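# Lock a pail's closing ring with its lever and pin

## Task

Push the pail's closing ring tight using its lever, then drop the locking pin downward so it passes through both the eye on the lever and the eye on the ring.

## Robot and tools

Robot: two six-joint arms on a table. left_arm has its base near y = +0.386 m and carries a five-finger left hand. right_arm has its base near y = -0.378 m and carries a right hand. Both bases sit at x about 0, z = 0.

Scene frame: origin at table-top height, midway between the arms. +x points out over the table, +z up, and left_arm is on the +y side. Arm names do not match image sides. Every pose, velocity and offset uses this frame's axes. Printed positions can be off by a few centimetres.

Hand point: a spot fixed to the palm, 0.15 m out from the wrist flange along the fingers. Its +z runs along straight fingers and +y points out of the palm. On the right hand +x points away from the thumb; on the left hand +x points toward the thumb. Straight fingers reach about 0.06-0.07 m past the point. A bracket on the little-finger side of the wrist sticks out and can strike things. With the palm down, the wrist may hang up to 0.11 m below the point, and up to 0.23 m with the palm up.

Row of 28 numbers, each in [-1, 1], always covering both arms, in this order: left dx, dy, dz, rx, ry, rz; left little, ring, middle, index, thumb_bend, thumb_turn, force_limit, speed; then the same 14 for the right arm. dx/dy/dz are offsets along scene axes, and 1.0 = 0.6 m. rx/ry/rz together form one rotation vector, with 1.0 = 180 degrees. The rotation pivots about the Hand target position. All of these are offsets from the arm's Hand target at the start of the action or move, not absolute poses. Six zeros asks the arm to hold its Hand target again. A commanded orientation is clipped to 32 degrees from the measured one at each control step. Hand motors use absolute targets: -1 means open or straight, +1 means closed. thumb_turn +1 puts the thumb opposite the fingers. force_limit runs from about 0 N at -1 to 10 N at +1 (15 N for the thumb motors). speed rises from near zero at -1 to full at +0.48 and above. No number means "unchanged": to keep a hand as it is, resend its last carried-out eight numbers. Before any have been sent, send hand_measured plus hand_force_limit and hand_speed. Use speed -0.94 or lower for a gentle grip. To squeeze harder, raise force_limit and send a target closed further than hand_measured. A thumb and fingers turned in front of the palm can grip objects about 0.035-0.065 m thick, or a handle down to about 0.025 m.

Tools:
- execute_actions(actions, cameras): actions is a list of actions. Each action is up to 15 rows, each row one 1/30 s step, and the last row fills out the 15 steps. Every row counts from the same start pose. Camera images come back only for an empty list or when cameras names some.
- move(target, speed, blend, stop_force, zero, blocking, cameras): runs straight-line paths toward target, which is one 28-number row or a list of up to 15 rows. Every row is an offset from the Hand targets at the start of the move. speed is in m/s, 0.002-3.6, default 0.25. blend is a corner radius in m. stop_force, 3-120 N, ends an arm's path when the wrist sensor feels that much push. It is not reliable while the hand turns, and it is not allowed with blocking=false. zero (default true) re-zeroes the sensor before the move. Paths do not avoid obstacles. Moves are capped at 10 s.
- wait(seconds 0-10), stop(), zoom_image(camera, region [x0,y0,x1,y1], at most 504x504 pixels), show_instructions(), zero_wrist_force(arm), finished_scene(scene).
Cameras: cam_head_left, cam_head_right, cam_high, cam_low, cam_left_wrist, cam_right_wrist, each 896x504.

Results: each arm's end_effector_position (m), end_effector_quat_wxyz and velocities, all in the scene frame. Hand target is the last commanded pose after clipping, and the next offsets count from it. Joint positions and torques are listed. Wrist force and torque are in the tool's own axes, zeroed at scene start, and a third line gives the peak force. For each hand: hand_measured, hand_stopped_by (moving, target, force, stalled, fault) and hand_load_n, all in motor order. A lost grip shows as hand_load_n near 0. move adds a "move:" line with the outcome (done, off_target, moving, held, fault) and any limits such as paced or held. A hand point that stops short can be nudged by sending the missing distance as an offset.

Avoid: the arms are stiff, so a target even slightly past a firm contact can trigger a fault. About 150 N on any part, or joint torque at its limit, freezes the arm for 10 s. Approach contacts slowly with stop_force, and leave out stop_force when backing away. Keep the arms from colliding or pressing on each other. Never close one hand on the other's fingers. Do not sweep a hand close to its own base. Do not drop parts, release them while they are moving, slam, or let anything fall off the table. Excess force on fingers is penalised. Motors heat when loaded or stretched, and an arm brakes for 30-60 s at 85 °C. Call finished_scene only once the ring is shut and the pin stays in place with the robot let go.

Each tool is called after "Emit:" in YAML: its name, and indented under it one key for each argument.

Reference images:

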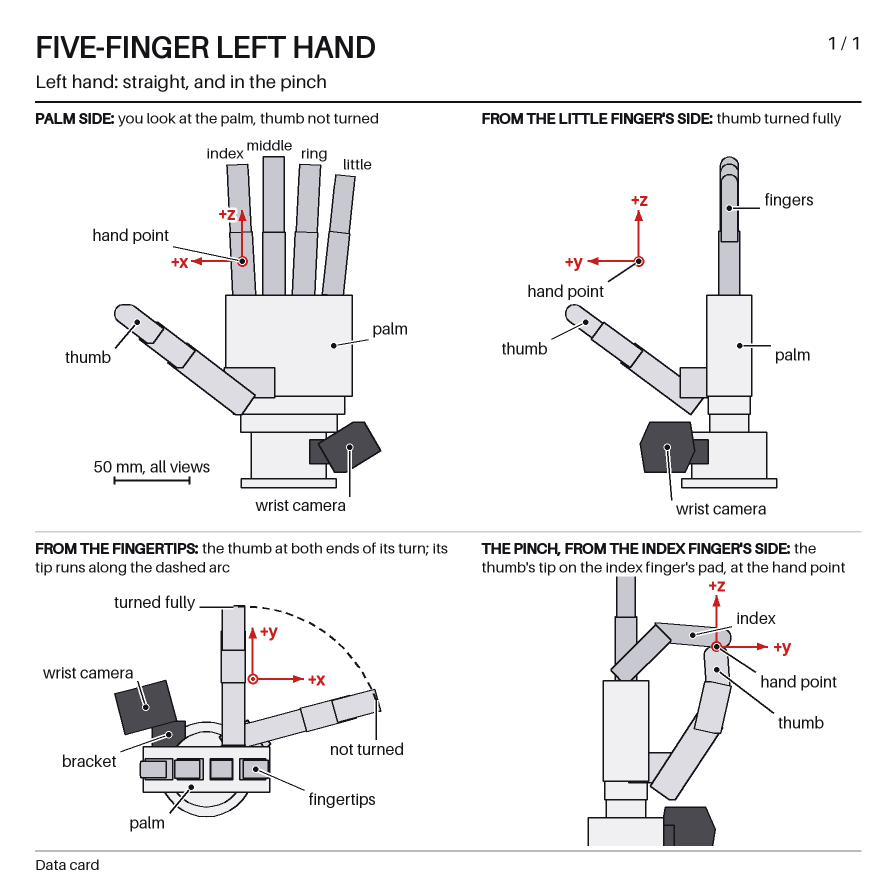

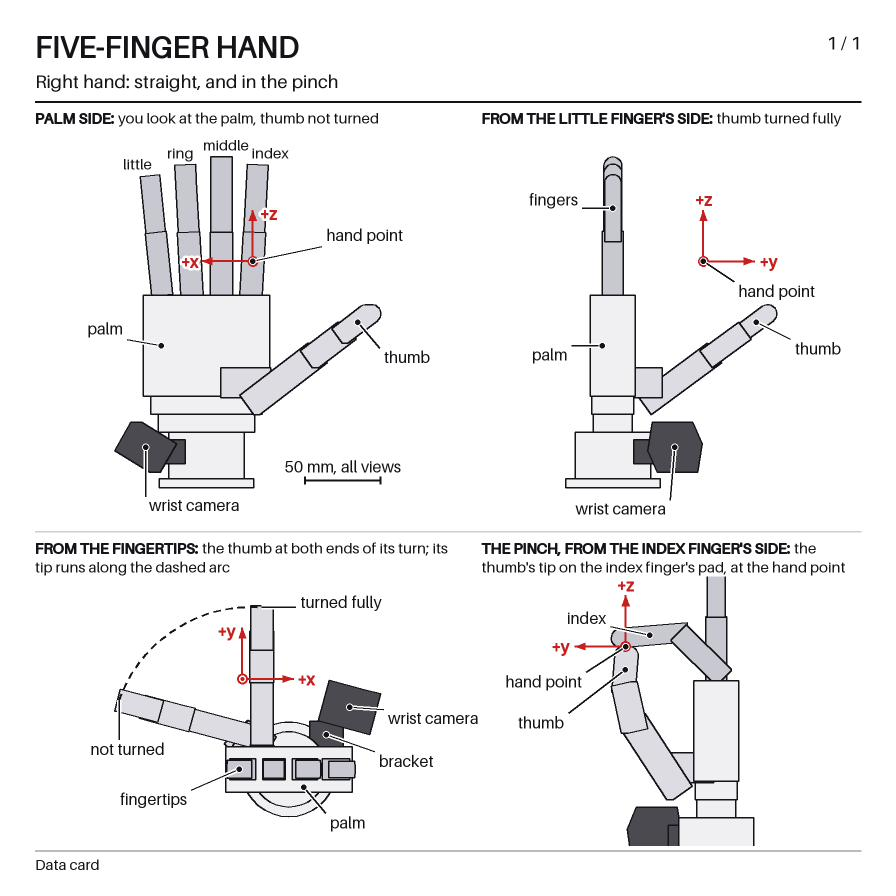

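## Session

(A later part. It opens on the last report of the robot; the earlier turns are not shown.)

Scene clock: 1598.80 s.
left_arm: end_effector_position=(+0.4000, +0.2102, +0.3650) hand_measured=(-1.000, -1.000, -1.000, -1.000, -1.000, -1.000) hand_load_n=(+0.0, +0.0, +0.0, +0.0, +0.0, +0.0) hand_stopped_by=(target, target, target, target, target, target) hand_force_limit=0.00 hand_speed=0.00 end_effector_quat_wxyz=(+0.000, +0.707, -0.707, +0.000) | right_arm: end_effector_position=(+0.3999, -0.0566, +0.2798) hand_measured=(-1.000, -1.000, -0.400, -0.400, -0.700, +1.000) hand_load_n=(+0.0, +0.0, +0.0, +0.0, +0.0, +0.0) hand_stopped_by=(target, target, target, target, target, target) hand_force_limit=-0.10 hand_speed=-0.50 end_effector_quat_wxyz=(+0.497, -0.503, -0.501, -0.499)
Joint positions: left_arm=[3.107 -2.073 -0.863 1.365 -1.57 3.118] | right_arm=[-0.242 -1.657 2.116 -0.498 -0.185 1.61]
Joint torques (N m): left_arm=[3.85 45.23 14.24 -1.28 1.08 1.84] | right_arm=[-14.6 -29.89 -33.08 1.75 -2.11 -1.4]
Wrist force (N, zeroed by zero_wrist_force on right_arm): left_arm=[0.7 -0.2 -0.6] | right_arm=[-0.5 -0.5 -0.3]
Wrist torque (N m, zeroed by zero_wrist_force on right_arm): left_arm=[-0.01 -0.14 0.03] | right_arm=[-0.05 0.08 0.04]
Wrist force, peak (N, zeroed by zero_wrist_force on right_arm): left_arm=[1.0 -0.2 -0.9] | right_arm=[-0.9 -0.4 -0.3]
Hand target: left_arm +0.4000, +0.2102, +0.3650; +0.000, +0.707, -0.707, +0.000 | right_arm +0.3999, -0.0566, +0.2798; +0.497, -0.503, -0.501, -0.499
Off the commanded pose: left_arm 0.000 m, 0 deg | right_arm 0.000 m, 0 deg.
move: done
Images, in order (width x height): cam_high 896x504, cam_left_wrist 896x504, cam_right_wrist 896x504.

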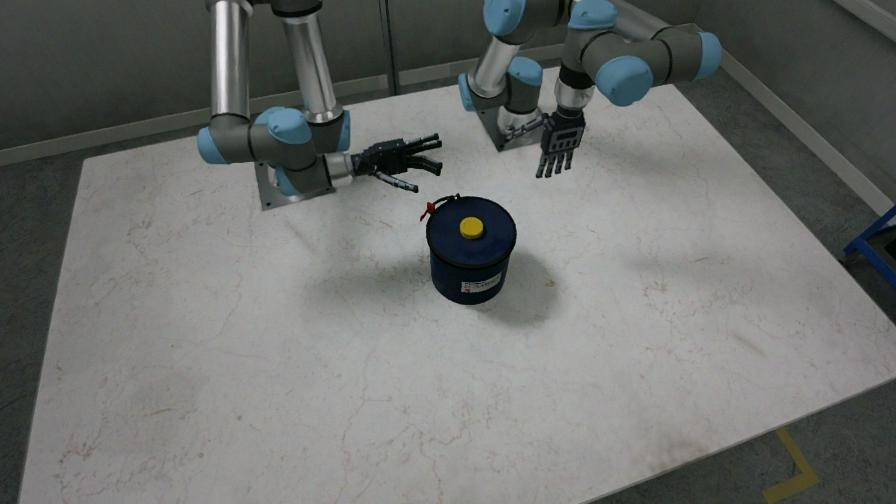

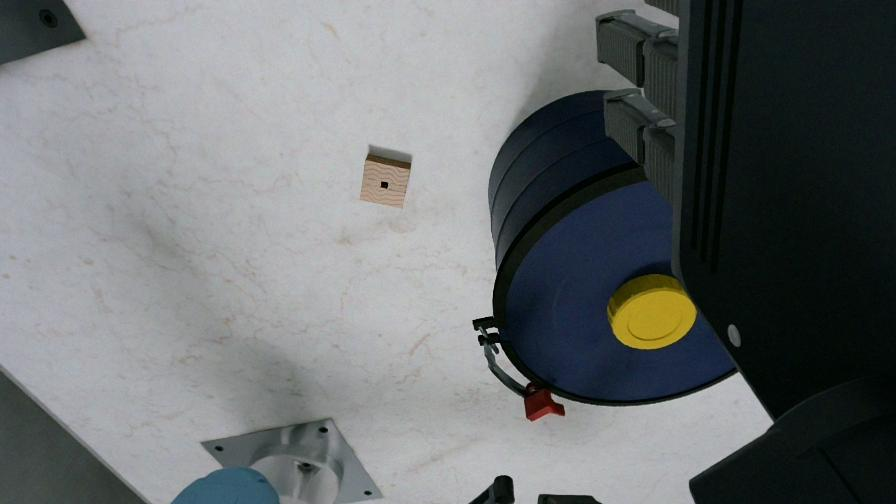

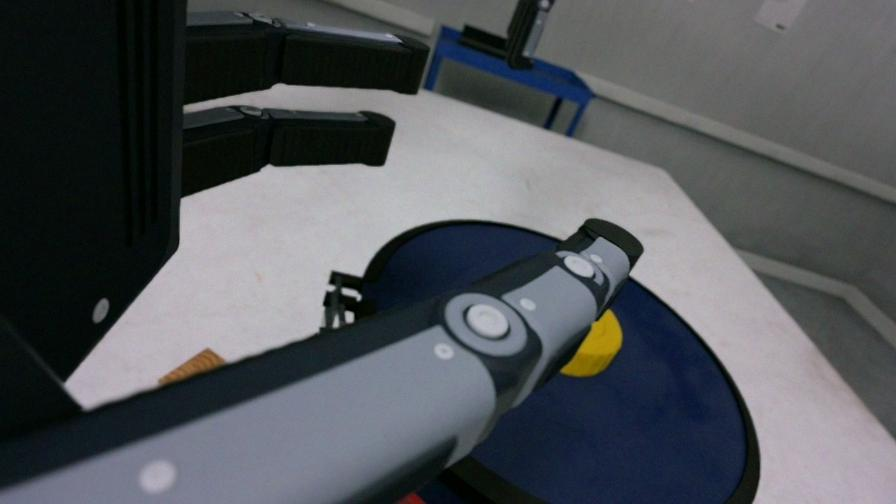

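Emit:
move:
  target: [0,0,0,0,0,0,1,1,1,-1,-1,-1,0,0.4,-0.06,-0.27,0.04,0,0,0,-1,-1,-0.4,-0.4,-0.7,1,-0.1,-0.5]
  speed: 0.15
  cameras: ["cam_left_wrist"]

Emit:
move:
  target: [-0.1033,-0.41,-0.04,0,0,0,1,1,1,-1,-1,-1,0,0.4,0,0,0,0,0,0,-1,-1,-0.4,-0.4,-0.7,1,-0.1,-0.5]
  speed: 0.12
  cameras: ["all"]

Scene clock: 1620.43 s.
left_arm: end_effector_position=(+0.4000, +0.2102, +0.3650) hand_measured=(+1.000, +1.000, +1.000, -1.000, -1.000, -1.000) hand_load_n=(+0.0, +0.0, +0.0, +0.0, +0.0, +0.0) hand_stopped_by=(target, target, target, target, target, target) hand_force_limit=0.00 hand_speed=0.40 end_effector_quat_wxyz=(+0.000, +0.707, -0.707, +0.000) | right_arm: end_effector_position=(+0.3640, -0.2186, +0.3038) hand_measured=(-1.000, -1.000, -0.400, -0.400, -0.700, +1.000) hand_load_n=(+0.0, -0.5, +0.0, +0.0, +0.0, +0.0) hand_stopped_by=(target, target, target, target, target, target) hand_force_limit=-0.10 hand_speed=-0.50 end_effector_quat_wxyz=(+0.497, -0.503, -0.501, -0.499)
Joint positions: left_arm=[3.107 -2.073 -0.863 1.365 -1.57 3.118] | right_arm=[-0.781 -1.76 2.135 -0.386 -0.724 1.579]
Joint torques (N m): left_arm=[1.79 44.89 15.07 -1.41 1.12 1.64] | right_arm=[-14.51 -24.49 -22.48 2.66 -2.3 -1.36]
Wrist force (N, zeroed by zero_wrist_force on right_arm): left_arm=[0.6 0.1 -0.3] | right_arm=[-0.4 -0.1 -0.3]
Wrist torque (N m, zeroed by zero_wrist_force on right_arm): left_arm=[0.03 -0.13 0.00] | right_arm=[0.00 0.05 0.05]
Wrist force, peak (N, zeroed by zero_wrist_force on right_arm): left_arm=[1.1 -0.2 -0.8] | right_arm=[-0.5 -0.5 -0.6]
Hand target: left_arm +0.4000, +0.2102, +0.3650; +0.000, +0.707, -0.707, +0.000 | right_arm +0.3639, -0.2186, +0.3038; +0.497, -0.503, -0.501, -0.499
Off the commanded pose: left_arm 0.000 m, 0 deg | right_arm 0.000 m, 0 deg.
move: done
Images, in order (width x height): cam_left_wrist 896x504.

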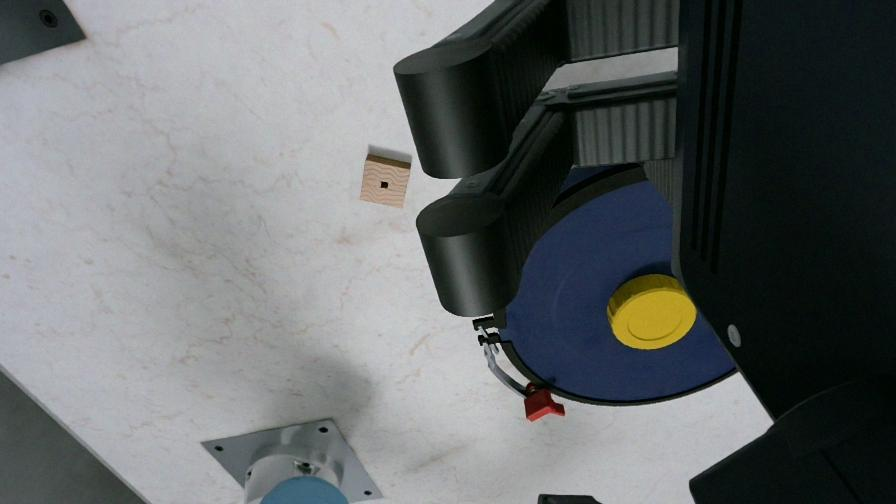

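Scene clock: 1623.27 s.
left_arm: end_effector_position=(+0.3380, -0.0358, +0.3410) hand_measured=(+1.000, +1.000, +1.000, -1.000, -1.000, -1.000) hand_load_n=(+0.0, +0.0, +0.0, +0.0, +0.0, +0.0) hand_stopped_by=(target, target, target, target, target, target) hand_force_limit=0.00 hand_speed=0.40 end_effector_quat_wxyz=(+0.000, +0.707, -0.707, +0.000) | right_arm: end_effector_position=(+0.3639, -0.2186, +0.3038) hand_measured=(-1.000, -1.000, -0.400, -0.400, -0.700, +1.000) hand_load_n=(+0.0, +0.0, +0.0, +0.0, +0.0, +0.5) hand_stopped_by=(target, target, target, target, target, target) hand_force_limit=-0.10 hand_speed=-0.50 end_effector_quat_wxyz=(+0.497, -0.503, -0.501, -0.499)
Joint positions: left_arm=[2.618 -2.304 -0.545 1.279 -1.57 2.63] | right_arm=[-0.782 -1.76 2.135 -0.386 -0.724 1.579]
Joint torques (N m): left_arm=[-8.6 33.17 28.27 -3.68 -1.46 -2.79] | right_arm=[-13.58 -24.83 -6.53 2.74 -2.07 -1.31]
Wrist force (N, zeroed by zero_wrist_force on right_arm): left_arm=[0.8 -0.2 -0.6] | right_arm=[-0.2 -0.1 -0.3]
Wrist torque (N m, zeroed by zero_wrist_force on right_arm): left_arm=[-0.01 -0.13 0.10] | right_arm=[0.01 0.05 0.05]
Wrist force, peak (N, zeroed by zero_wrist_force on right_arm): left_arm=[1.5 0.1 -0.5] | right_arm=[-0.6 -0.1 -0.3]
Hand target: left_arm +0.3380, -0.0358, +0.3410; +0.000, +0.707, -0.707, +0.000 | right_arm +0.3639, -0.2186, +0.3038; +0.497, -0.503, -0.501, -0.499
Off the commanded pose: left_arm 0.000 m, 0 deg | right_arm 0.000 m, 0 deg.
move: done

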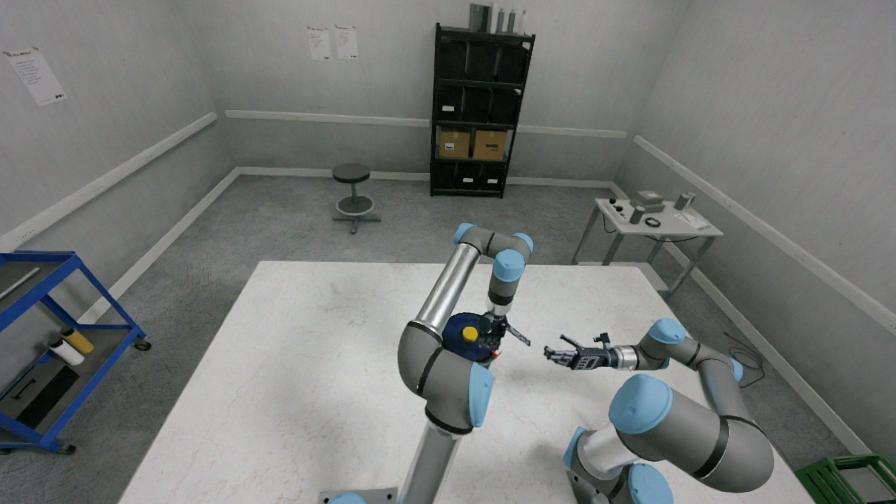

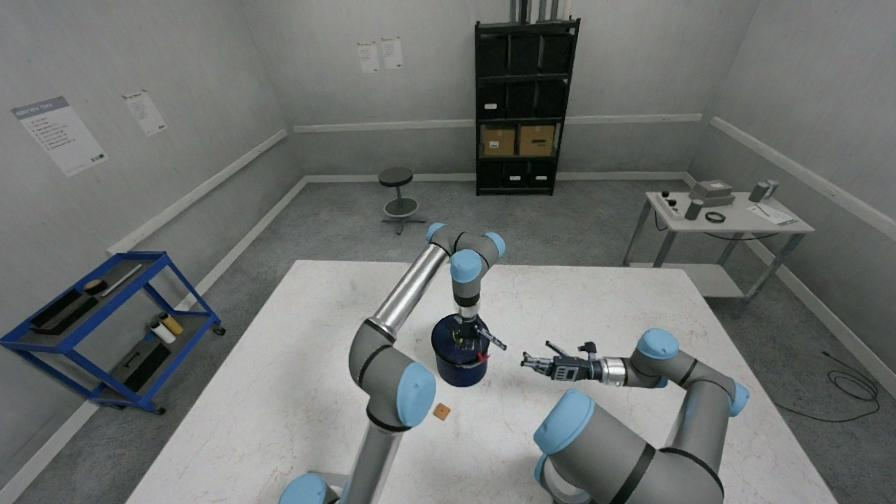

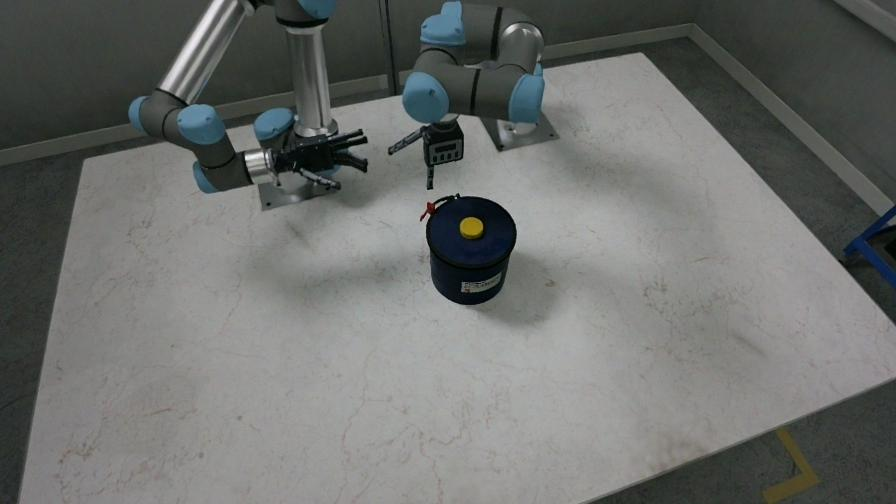

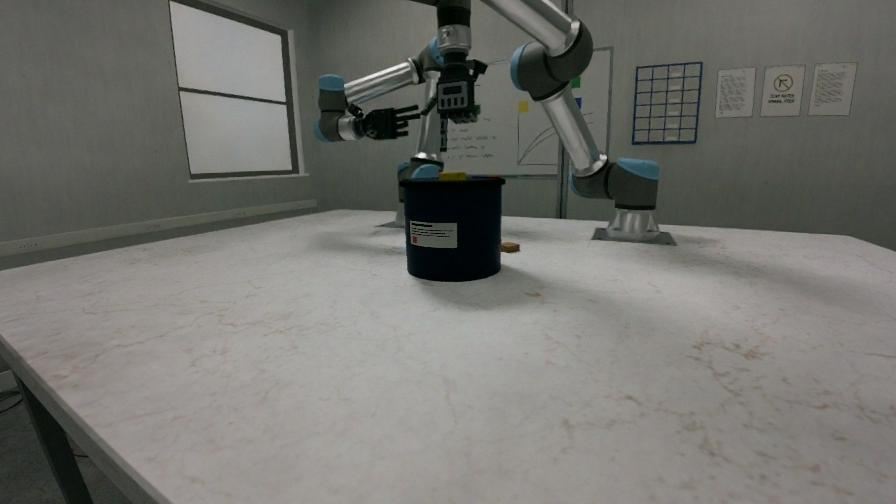

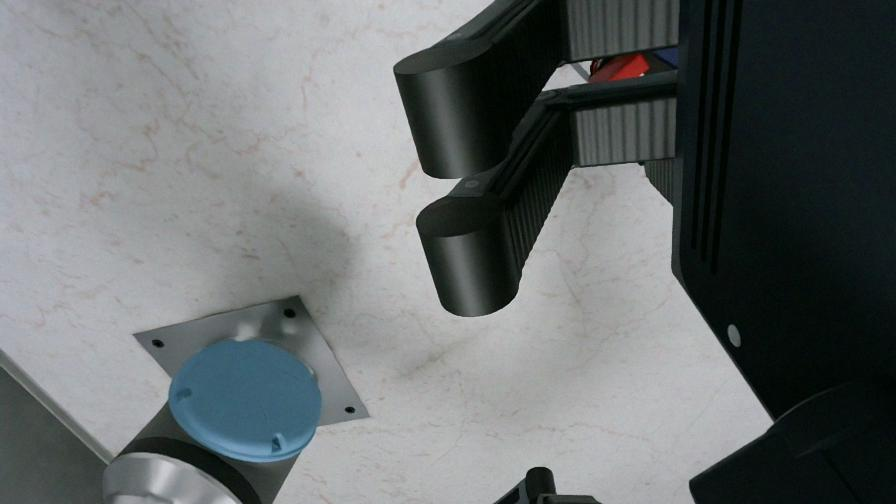

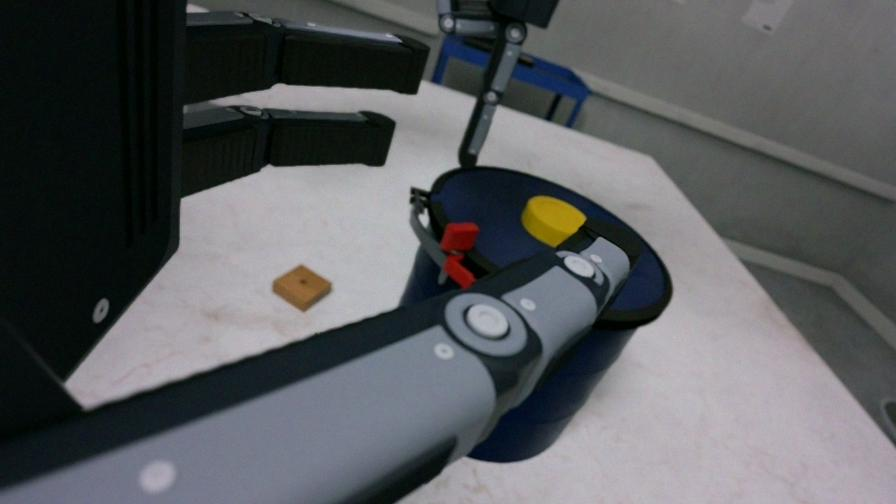

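Emit:
zoom_image:
  camera: "cam_right_wrist"
  region: [400, 180, 510, 300]

Emit:
zoom_image:
  camera: "cam_right_wrist"
  region: [425, 210, 485, 270]

Scaled by 4.200.

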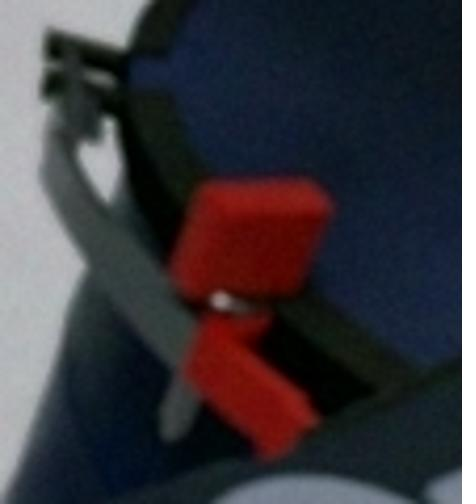

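Scaled by 8.400.

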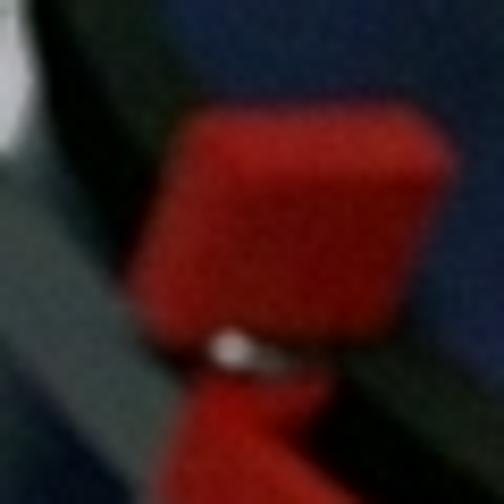

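Emit:
move:
  target: [0,0,-0.062,0,0,0,1,1,1,-1,-1,-1,0,0.4,0,0,0,0,0,0,-1,-1,-0.4,-0.4,-0.7,1,-0.1,-0.5]
  speed: 0.02
  stop_force: 3
  cameras: ["cam_right_wrist","cam_high"]

Emit:
zoom_image:
  camera: "cam_right_wrist"
  region: [400, 150, 520, 290]

Scene clock: 1639.47 s.
left_arm: end_effector_position=(+0.3380, -0.0358, +0.3038) hand_measured=(+1.000, +1.000, +1.000, -1.000, -1.000, -1.000) hand_load_n=(+0.0, +0.0, +0.0, +0.0, +0.0, +0.0) hand_stopped_by=(target, target, target, target, target, target) hand_force_limit=0.00 hand_speed=0.40 end_effector_quat_wxyz=(+0.000, +0.707, -0.707, +0.000) | right_arm: end_effector_position=(+0.3639, -0.2186, +0.3038) hand_measured=(-1.000, -1.000, -0.400, -0.400, -0.700, +1.000) hand_load_n=(+0.0, +0.0, +0.0, +0.0, +0.0, +0.5) hand_stopped_by=(target, target, target, target, target, target) hand_force_limit=-0.10 hand_speed=-0.50 end_effector_quat_wxyz=(+0.497, -0.503, -0.501, -0.499)
Joint positions: left_arm=[2.618 -2.27 -0.702 1.401 -1.57 2.63] | right_arm=[-0.782 -1.76 2.135 -0.386 -0.724 1.579]
Joint torques (N m): left_arm=[6.31 52.16 12.51 -1.09 1.19 -2.75] | right_arm=[-14.15 -24.79 -7.57 2.47 -2.07 -1.13]
Wrist force (N, zeroed by zero_wrist_force on right_arm): left_arm=[0.6 -0.4 -0.5] | right_arm=[-0.3 -0.1 -0.2]
Wrist torque (N m, zeroed by zero_wrist_force on right_arm): left_arm=[-0.05 -0.11 0.09] | right_arm=[0.00 0.04 0.06]
Wrist force, peak (N, zeroed by zero_wrist_force on right_arm): left_arm=[1.0 -0.4 -0.7] | right_arm=[-0.5 -0.2 -0.4]
Hand target: left_arm +0.3380, -0.0358, +0.3038; +0.000, +0.707, -0.707, +0.000 | right_arm +0.3639, -0.2186, +0.3038; +0.497, -0.503, -0.501, -0.499
Off the commanded pose: left_arm 0.000 m, 0 deg | right_arm 0.000 m, 0 deg.
move: done
Images, in order (width x height): cam_high 896x504, cam_right_wrist 896x504.

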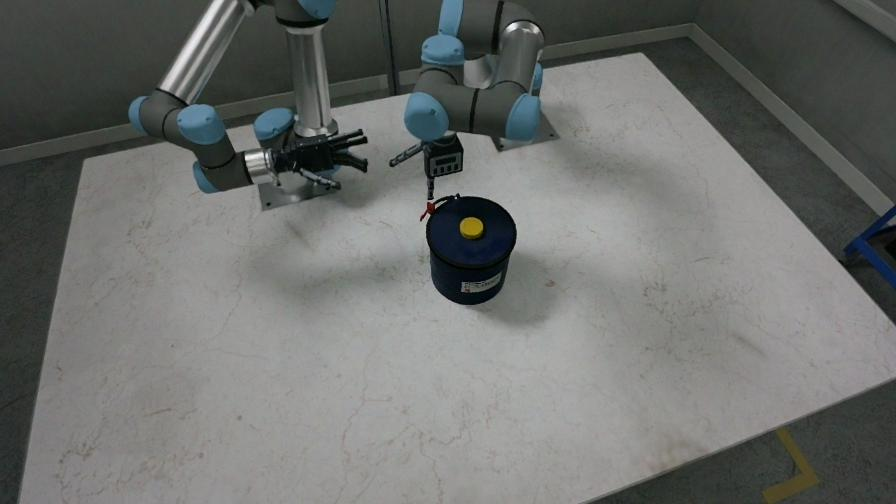

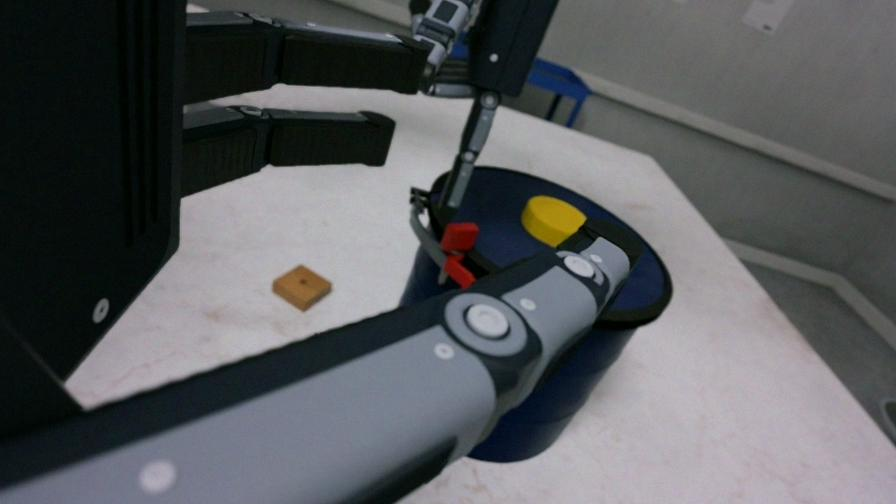

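Scaled by 3.600.

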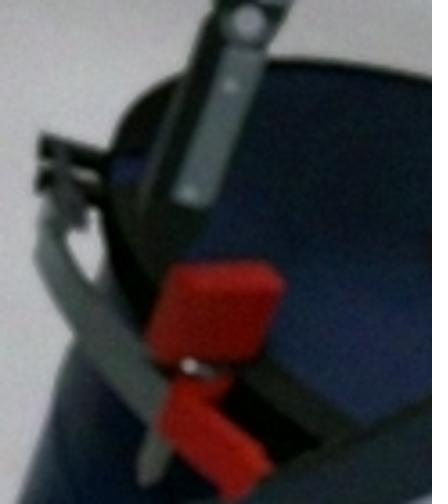

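Emit:
zoom_image:
  camera: "cam_high"
  region: [410, 170, 460, 220]

Scaled by 10.080.

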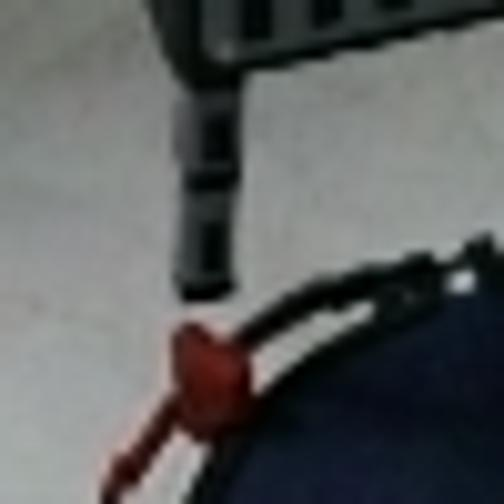

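Emit:
move:
  target:
    - [0,0,0.03,0,0,0,1,1,1,-1,-1,-1,0,0.4,0,0,0,0,0,0,-1,-1,-0.4,-0.4,-0.7,1,-0.1,-0.5]
    - [0.018,-0.006,0.03,0,0,0,1,1,1,-1,-1,-1,0,0.4,0,0,0,0,0,0,-1,-1,-0.4,-0.4,-0.7,1,-0.1,-0.5]
  speed: 0.06

Emit:
move:
  target: [0,0,-0.055,0,0,0,1,1,1,-1,-1,-1,0,0.4,0,0,0,0,0,0,-1,-1,-0.4,-0.4,-0.7,1,-0.1,-0.5]
  speed: 0.02
  stop_force: 3
  cameras: ["cam_right_wrist","cam_high"]

Emit:
zoom_image:
  camera: "cam_right_wrist"
  region: [400, 150, 520, 290]

Emit:
zoom_image:
  camera: "cam_high"
  region: [410, 170, 460, 220]

Scene clock: 1656.47 s.
left_arm: end_effector_position=(+0.3488, -0.0394, +0.3218) hand_measured=(+1.000, +1.000, +1.000, -1.000, -1.000, -1.000) hand_load_n=(+0.0, +0.0, +0.0, +0.0, +0.0, +0.0) hand_stopped_by=(target, target, target, target, target, target) hand_force_limit=0.00 hand_speed=0.40 end_effector_quat_wxyz=(+0.000, +0.707, -0.707, +0.000) | right_arm: end_effector_position=(+0.3639, -0.2186, +0.3038) hand_measured=(-1.000, -1.000, -0.400, -0.400, -0.700, +1.000) hand_load_n=(+0.0, +0.0, +0.0, +0.0, +0.0, +0.0) hand_stopped_by=(target, target, target, target, target, target) hand_force_limit=-0.10 hand_speed=-0.50 end_effector_quat_wxyz=(+0.497, -0.503, -0.501, -0.499)
Joint positions: left_arm=[2.622 -2.327 -0.556 1.312 -1.57 2.634] | right_arm=[-0.782 -1.76 2.135 -0.386 -0.724 1.579]
Joint torques (N m): left_arm=[6.96 34.12 28.78 -3.7 -1.34 2.5] | right_arm=[-13.51 -25.31 -7.2 2.43 -1.99 -1.12]
Motor temperatures (°C): left_arm=[34 37 33 37 41 41] | right_arm=[35 35 35 39 42 40]
Wrist force (N, zeroed by zero_wrist_force on right_arm): left_arm=[0.5 -0.1 -0.6] | right_arm=[-0.4 -0.2 -0.2]
Wrist torque (N m, zeroed by zero_wrist_force on right_arm): left_arm=[0.03 -0.12 0.00] | right_arm=[-0.01 0.05 0.05]
Wrist force, peak (N, zeroed by zero_wrist_force on right_arm): left_arm=[0.9 0.0 -1.0] | right_arm=[-0.5 -0.3 -0.3]
Hand target: left_arm +0.3488, -0.0394, +0.3218; +0.000, +0.707, -0.707, +0.000 | right_arm +0.3639, -0.2186, +0.3038; +0.497, -0.503, -0.501, -0.499
Off the commanded pose: left_arm 0.000 m, 0 deg | right_arm 0.000 m, 0 deg.
move: done

Scene clock: 1658.53 s.
left_arm: end_effector_position=(+0.3488, -0.0395, +0.3008) hand_measured=(+1.000, +1.000, +1.000, -1.000, -1.000, -1.000) hand_load_n=(+0.0, +0.0, +0.0, +0.0, -0.5, +0.0) hand_stopped_by=(target, target, target, target, target, target) hand_force_limit=0.00 hand_speed=0.40 end_effector_quat_wxyz=(+0.000, +0.707, -0.707, +0.000) | right_arm: end_effector_position=(+0.3639, -0.2186, +0.3038) hand_measured=(-1.000, -1.000, -0.400, -0.400, -0.700, +1.000) hand_load_n=(+0.0, +0.0, +0.0, +0.0, +0.0, +0.0) hand_stopped_by=(target, target, target, target, target, target) hand_force_limit=-0.10 hand_speed=-0.50 end_effector_quat_wxyz=(+0.497, -0.503, -0.501, -0.499)
Joint positions: left_arm=[2.622 -2.308 -0.644 1.381 -1.57 2.634] | right_arm=[-0.782 -1.76 2.135 -0.386 -0.724 1.579]
Joint torques (N m): left_arm=[-2.97 32.33 27.61 -3.42 -0.9 2.43] | right_arm=[-13.75 -24.44 -6.42 2.48 -1.97 -1.18]
Wrist force (N, zeroed by zero_wrist_force on right_arm): left_arm=[0.5 0.0 -2.3] | right_arm=[-0.3 -0.3 -0.1]
Wrist torque (N m, zeroed by zero_wrist_force on right_arm): left_arm=[0.12 -0.13 0.01] | right_arm=[-0.03 0.04 0.05]
Wrist force, peak (N, zeroed by zero_wrist_force on right_arm): left_arm=[1.7 0.7 -14.0] | right_arm=[-0.5 -0.1 -0.3]
Hand target: left_arm +0.3488, -0.0394, +0.3008; +0.000, +0.707, -0.707, +0.000 (not the last commanded pose) | right_arm +0.3639, -0.2186, +0.3038; +0.497, -0.503, -0.501, -0.499
Off the commanded pose: left_arm 0.012 m, 0 deg | right_arm 0.000 m, 0 deg.
move: contact (left_arm)
Images, in order (width x height): cam_high 896x504, cam_right_wrist 896x504.

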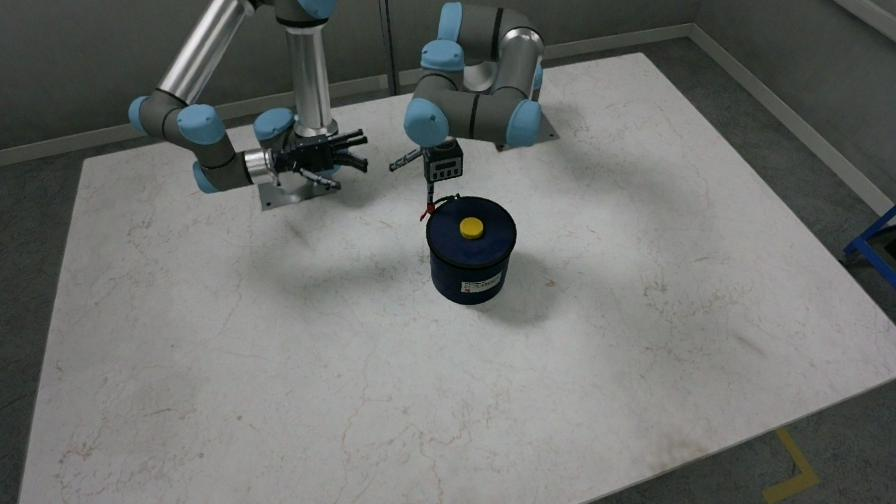

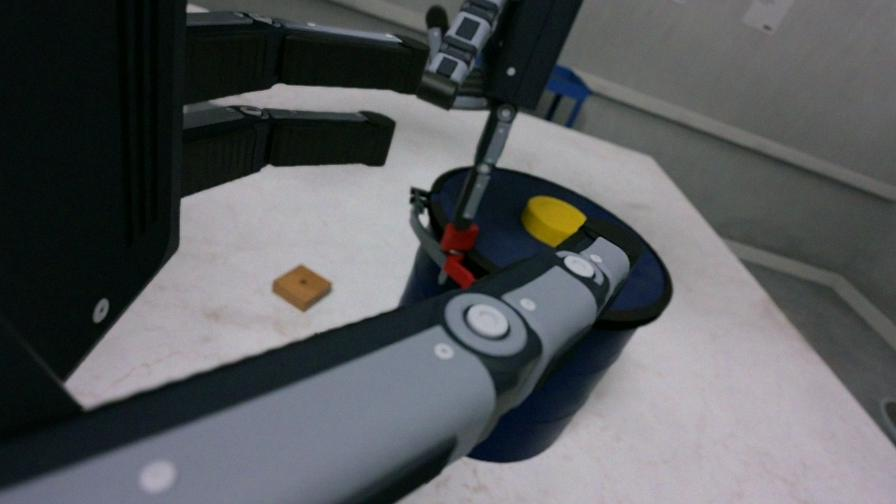

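Scaled by 3.600.

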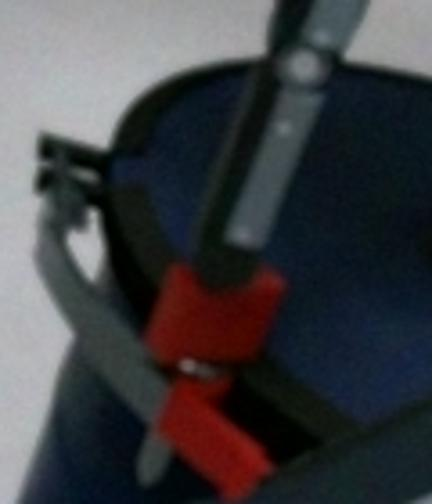

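Scaled by 10.080.

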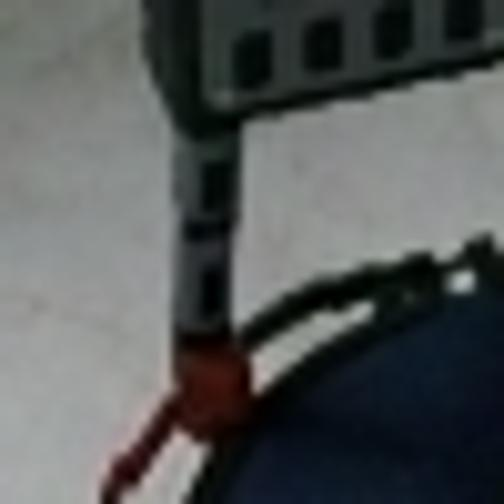

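Emit:
move:
  target:
    - [0,0,0.06,0,0,0,1,1,1,-1,-1,-1,0,0.4,0,0,0,0,0,0,-1,-1,-0.4,-0.4,-0.7,1,-0.1,-0.5]
    - [0.0,0.35,0.1,0,0,0,1,1,1,-1,-1,-1,0,0.4,0,0,0,0,0,0,-1,-1,-0.4,-0.4,-0.7,1,-0.1,-0.5]
  speed: 0.15
  cameras: ["cam_right_wrist","cam_left_wrist"]

Emit:
zoom_image:
  camera: "cam_right_wrist"
  region: [400, 180, 500, 300]

Scene clock: 1665.40 s.
left_arm: end_effector_position=(+0.3488, +0.1705, +0.3608) hand_measured=(+1.000, +1.000, +1.000, -1.000, -1.000, -1.000) hand_load_n=(+0.5, +0.5, +0.5, +0.0, +0.0, +0.0) hand_stopped_by=(target, target, target, target, target, target) hand_force_limit=0.00 hand_speed=0.40 end_effector_quat_wxyz=(+0.000, +0.707, -0.707, +0.000) | right_arm: end_effector_position=(+0.3639, -0.2186, +0.3038) hand_measured=(-1.000, -1.000, -0.400, -0.400, -0.700, +1.000) hand_load_n=(+0.0, +0.0, +0.0, +0.0, +0.0, +0.0) hand_stopped_by=(target, target, target, target, target, target) hand_force_limit=-0.10 hand_speed=-0.50 end_effector_quat_wxyz=(+0.497, -0.503, -0.501, -0.499)
Joint positions: left_arm=[3.015 -1.967 -1.03 1.426 -1.57 3.027] | right_arm=[-0.782 -1.76 2.135 -0.386 -0.724 1.579]
Joint torques (N m): left_arm=[7.63 41.93 12.31 -0.97 1.51 2.59] | right_arm=[-13.14 -24.48 -7.18 2.43 -1.92 -1.05]
Wrist force (N, zeroed by zero_wrist_force on right_arm): left_arm=[0.7 -0.2 -0.6] | right_arm=[-0.3 -0.1 -0.3]
Wrist torque (N m, zeroed by zero_wrist_force on right_arm): left_arm=[0.02 -0.15 0.02] | right_arm=[0.01 0.03 0.06]
Wrist force, peak (N, zeroed by zero_wrist_force on right_arm): left_arm=[0.8 0.1 -3.5] | right_arm=[-0.5 -0.3 -0.4]
Hand target: left_arm +0.3488, +0.1706, +0.3608; +0.000, +0.707, -0.707, +0.000 | right_arm +0.3639, -0.2186, +0.3038; +0.497, -0.503, -0.501, -0.499
Off the commanded pose: left_arm 0.000 m, 0 deg | right_arm 0.000 m, 0 deg.
move: done
Images, in order (width x height): cam_left_wrist 896x504, cam_right_wrist 896x504.

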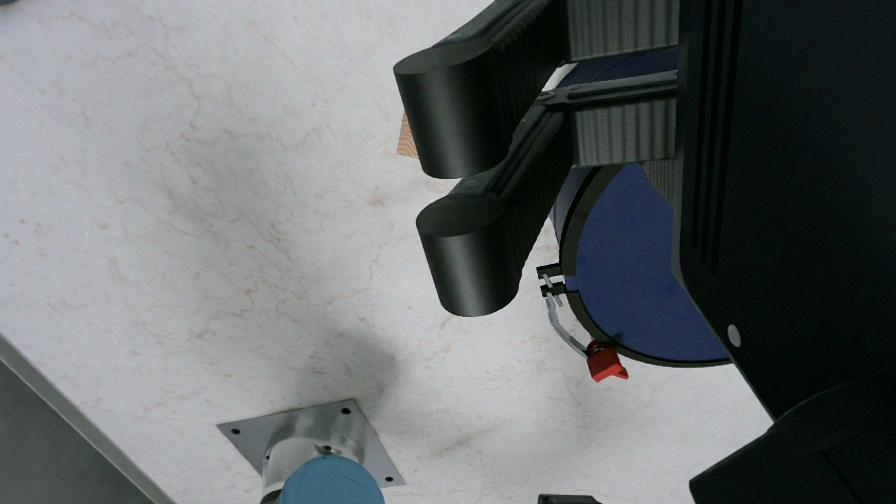

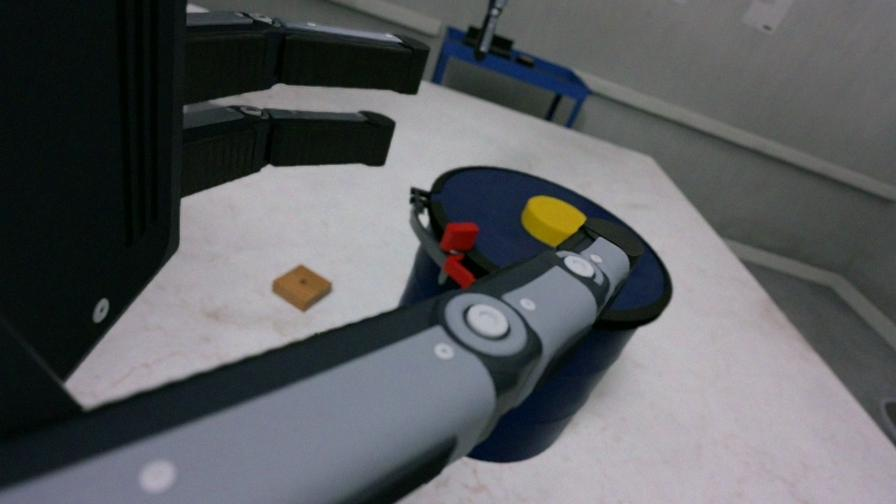

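Scaled by 4.200.

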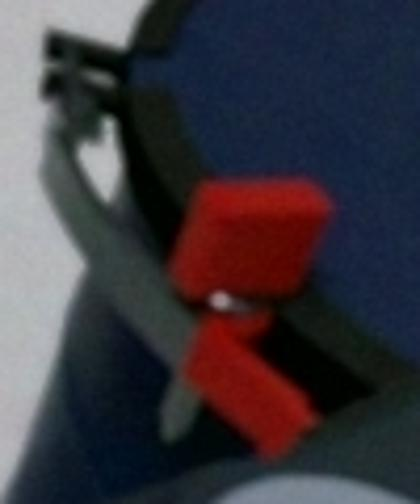

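Emit:
finished_scene:
  scene: 1

The scene is finished: the task was done.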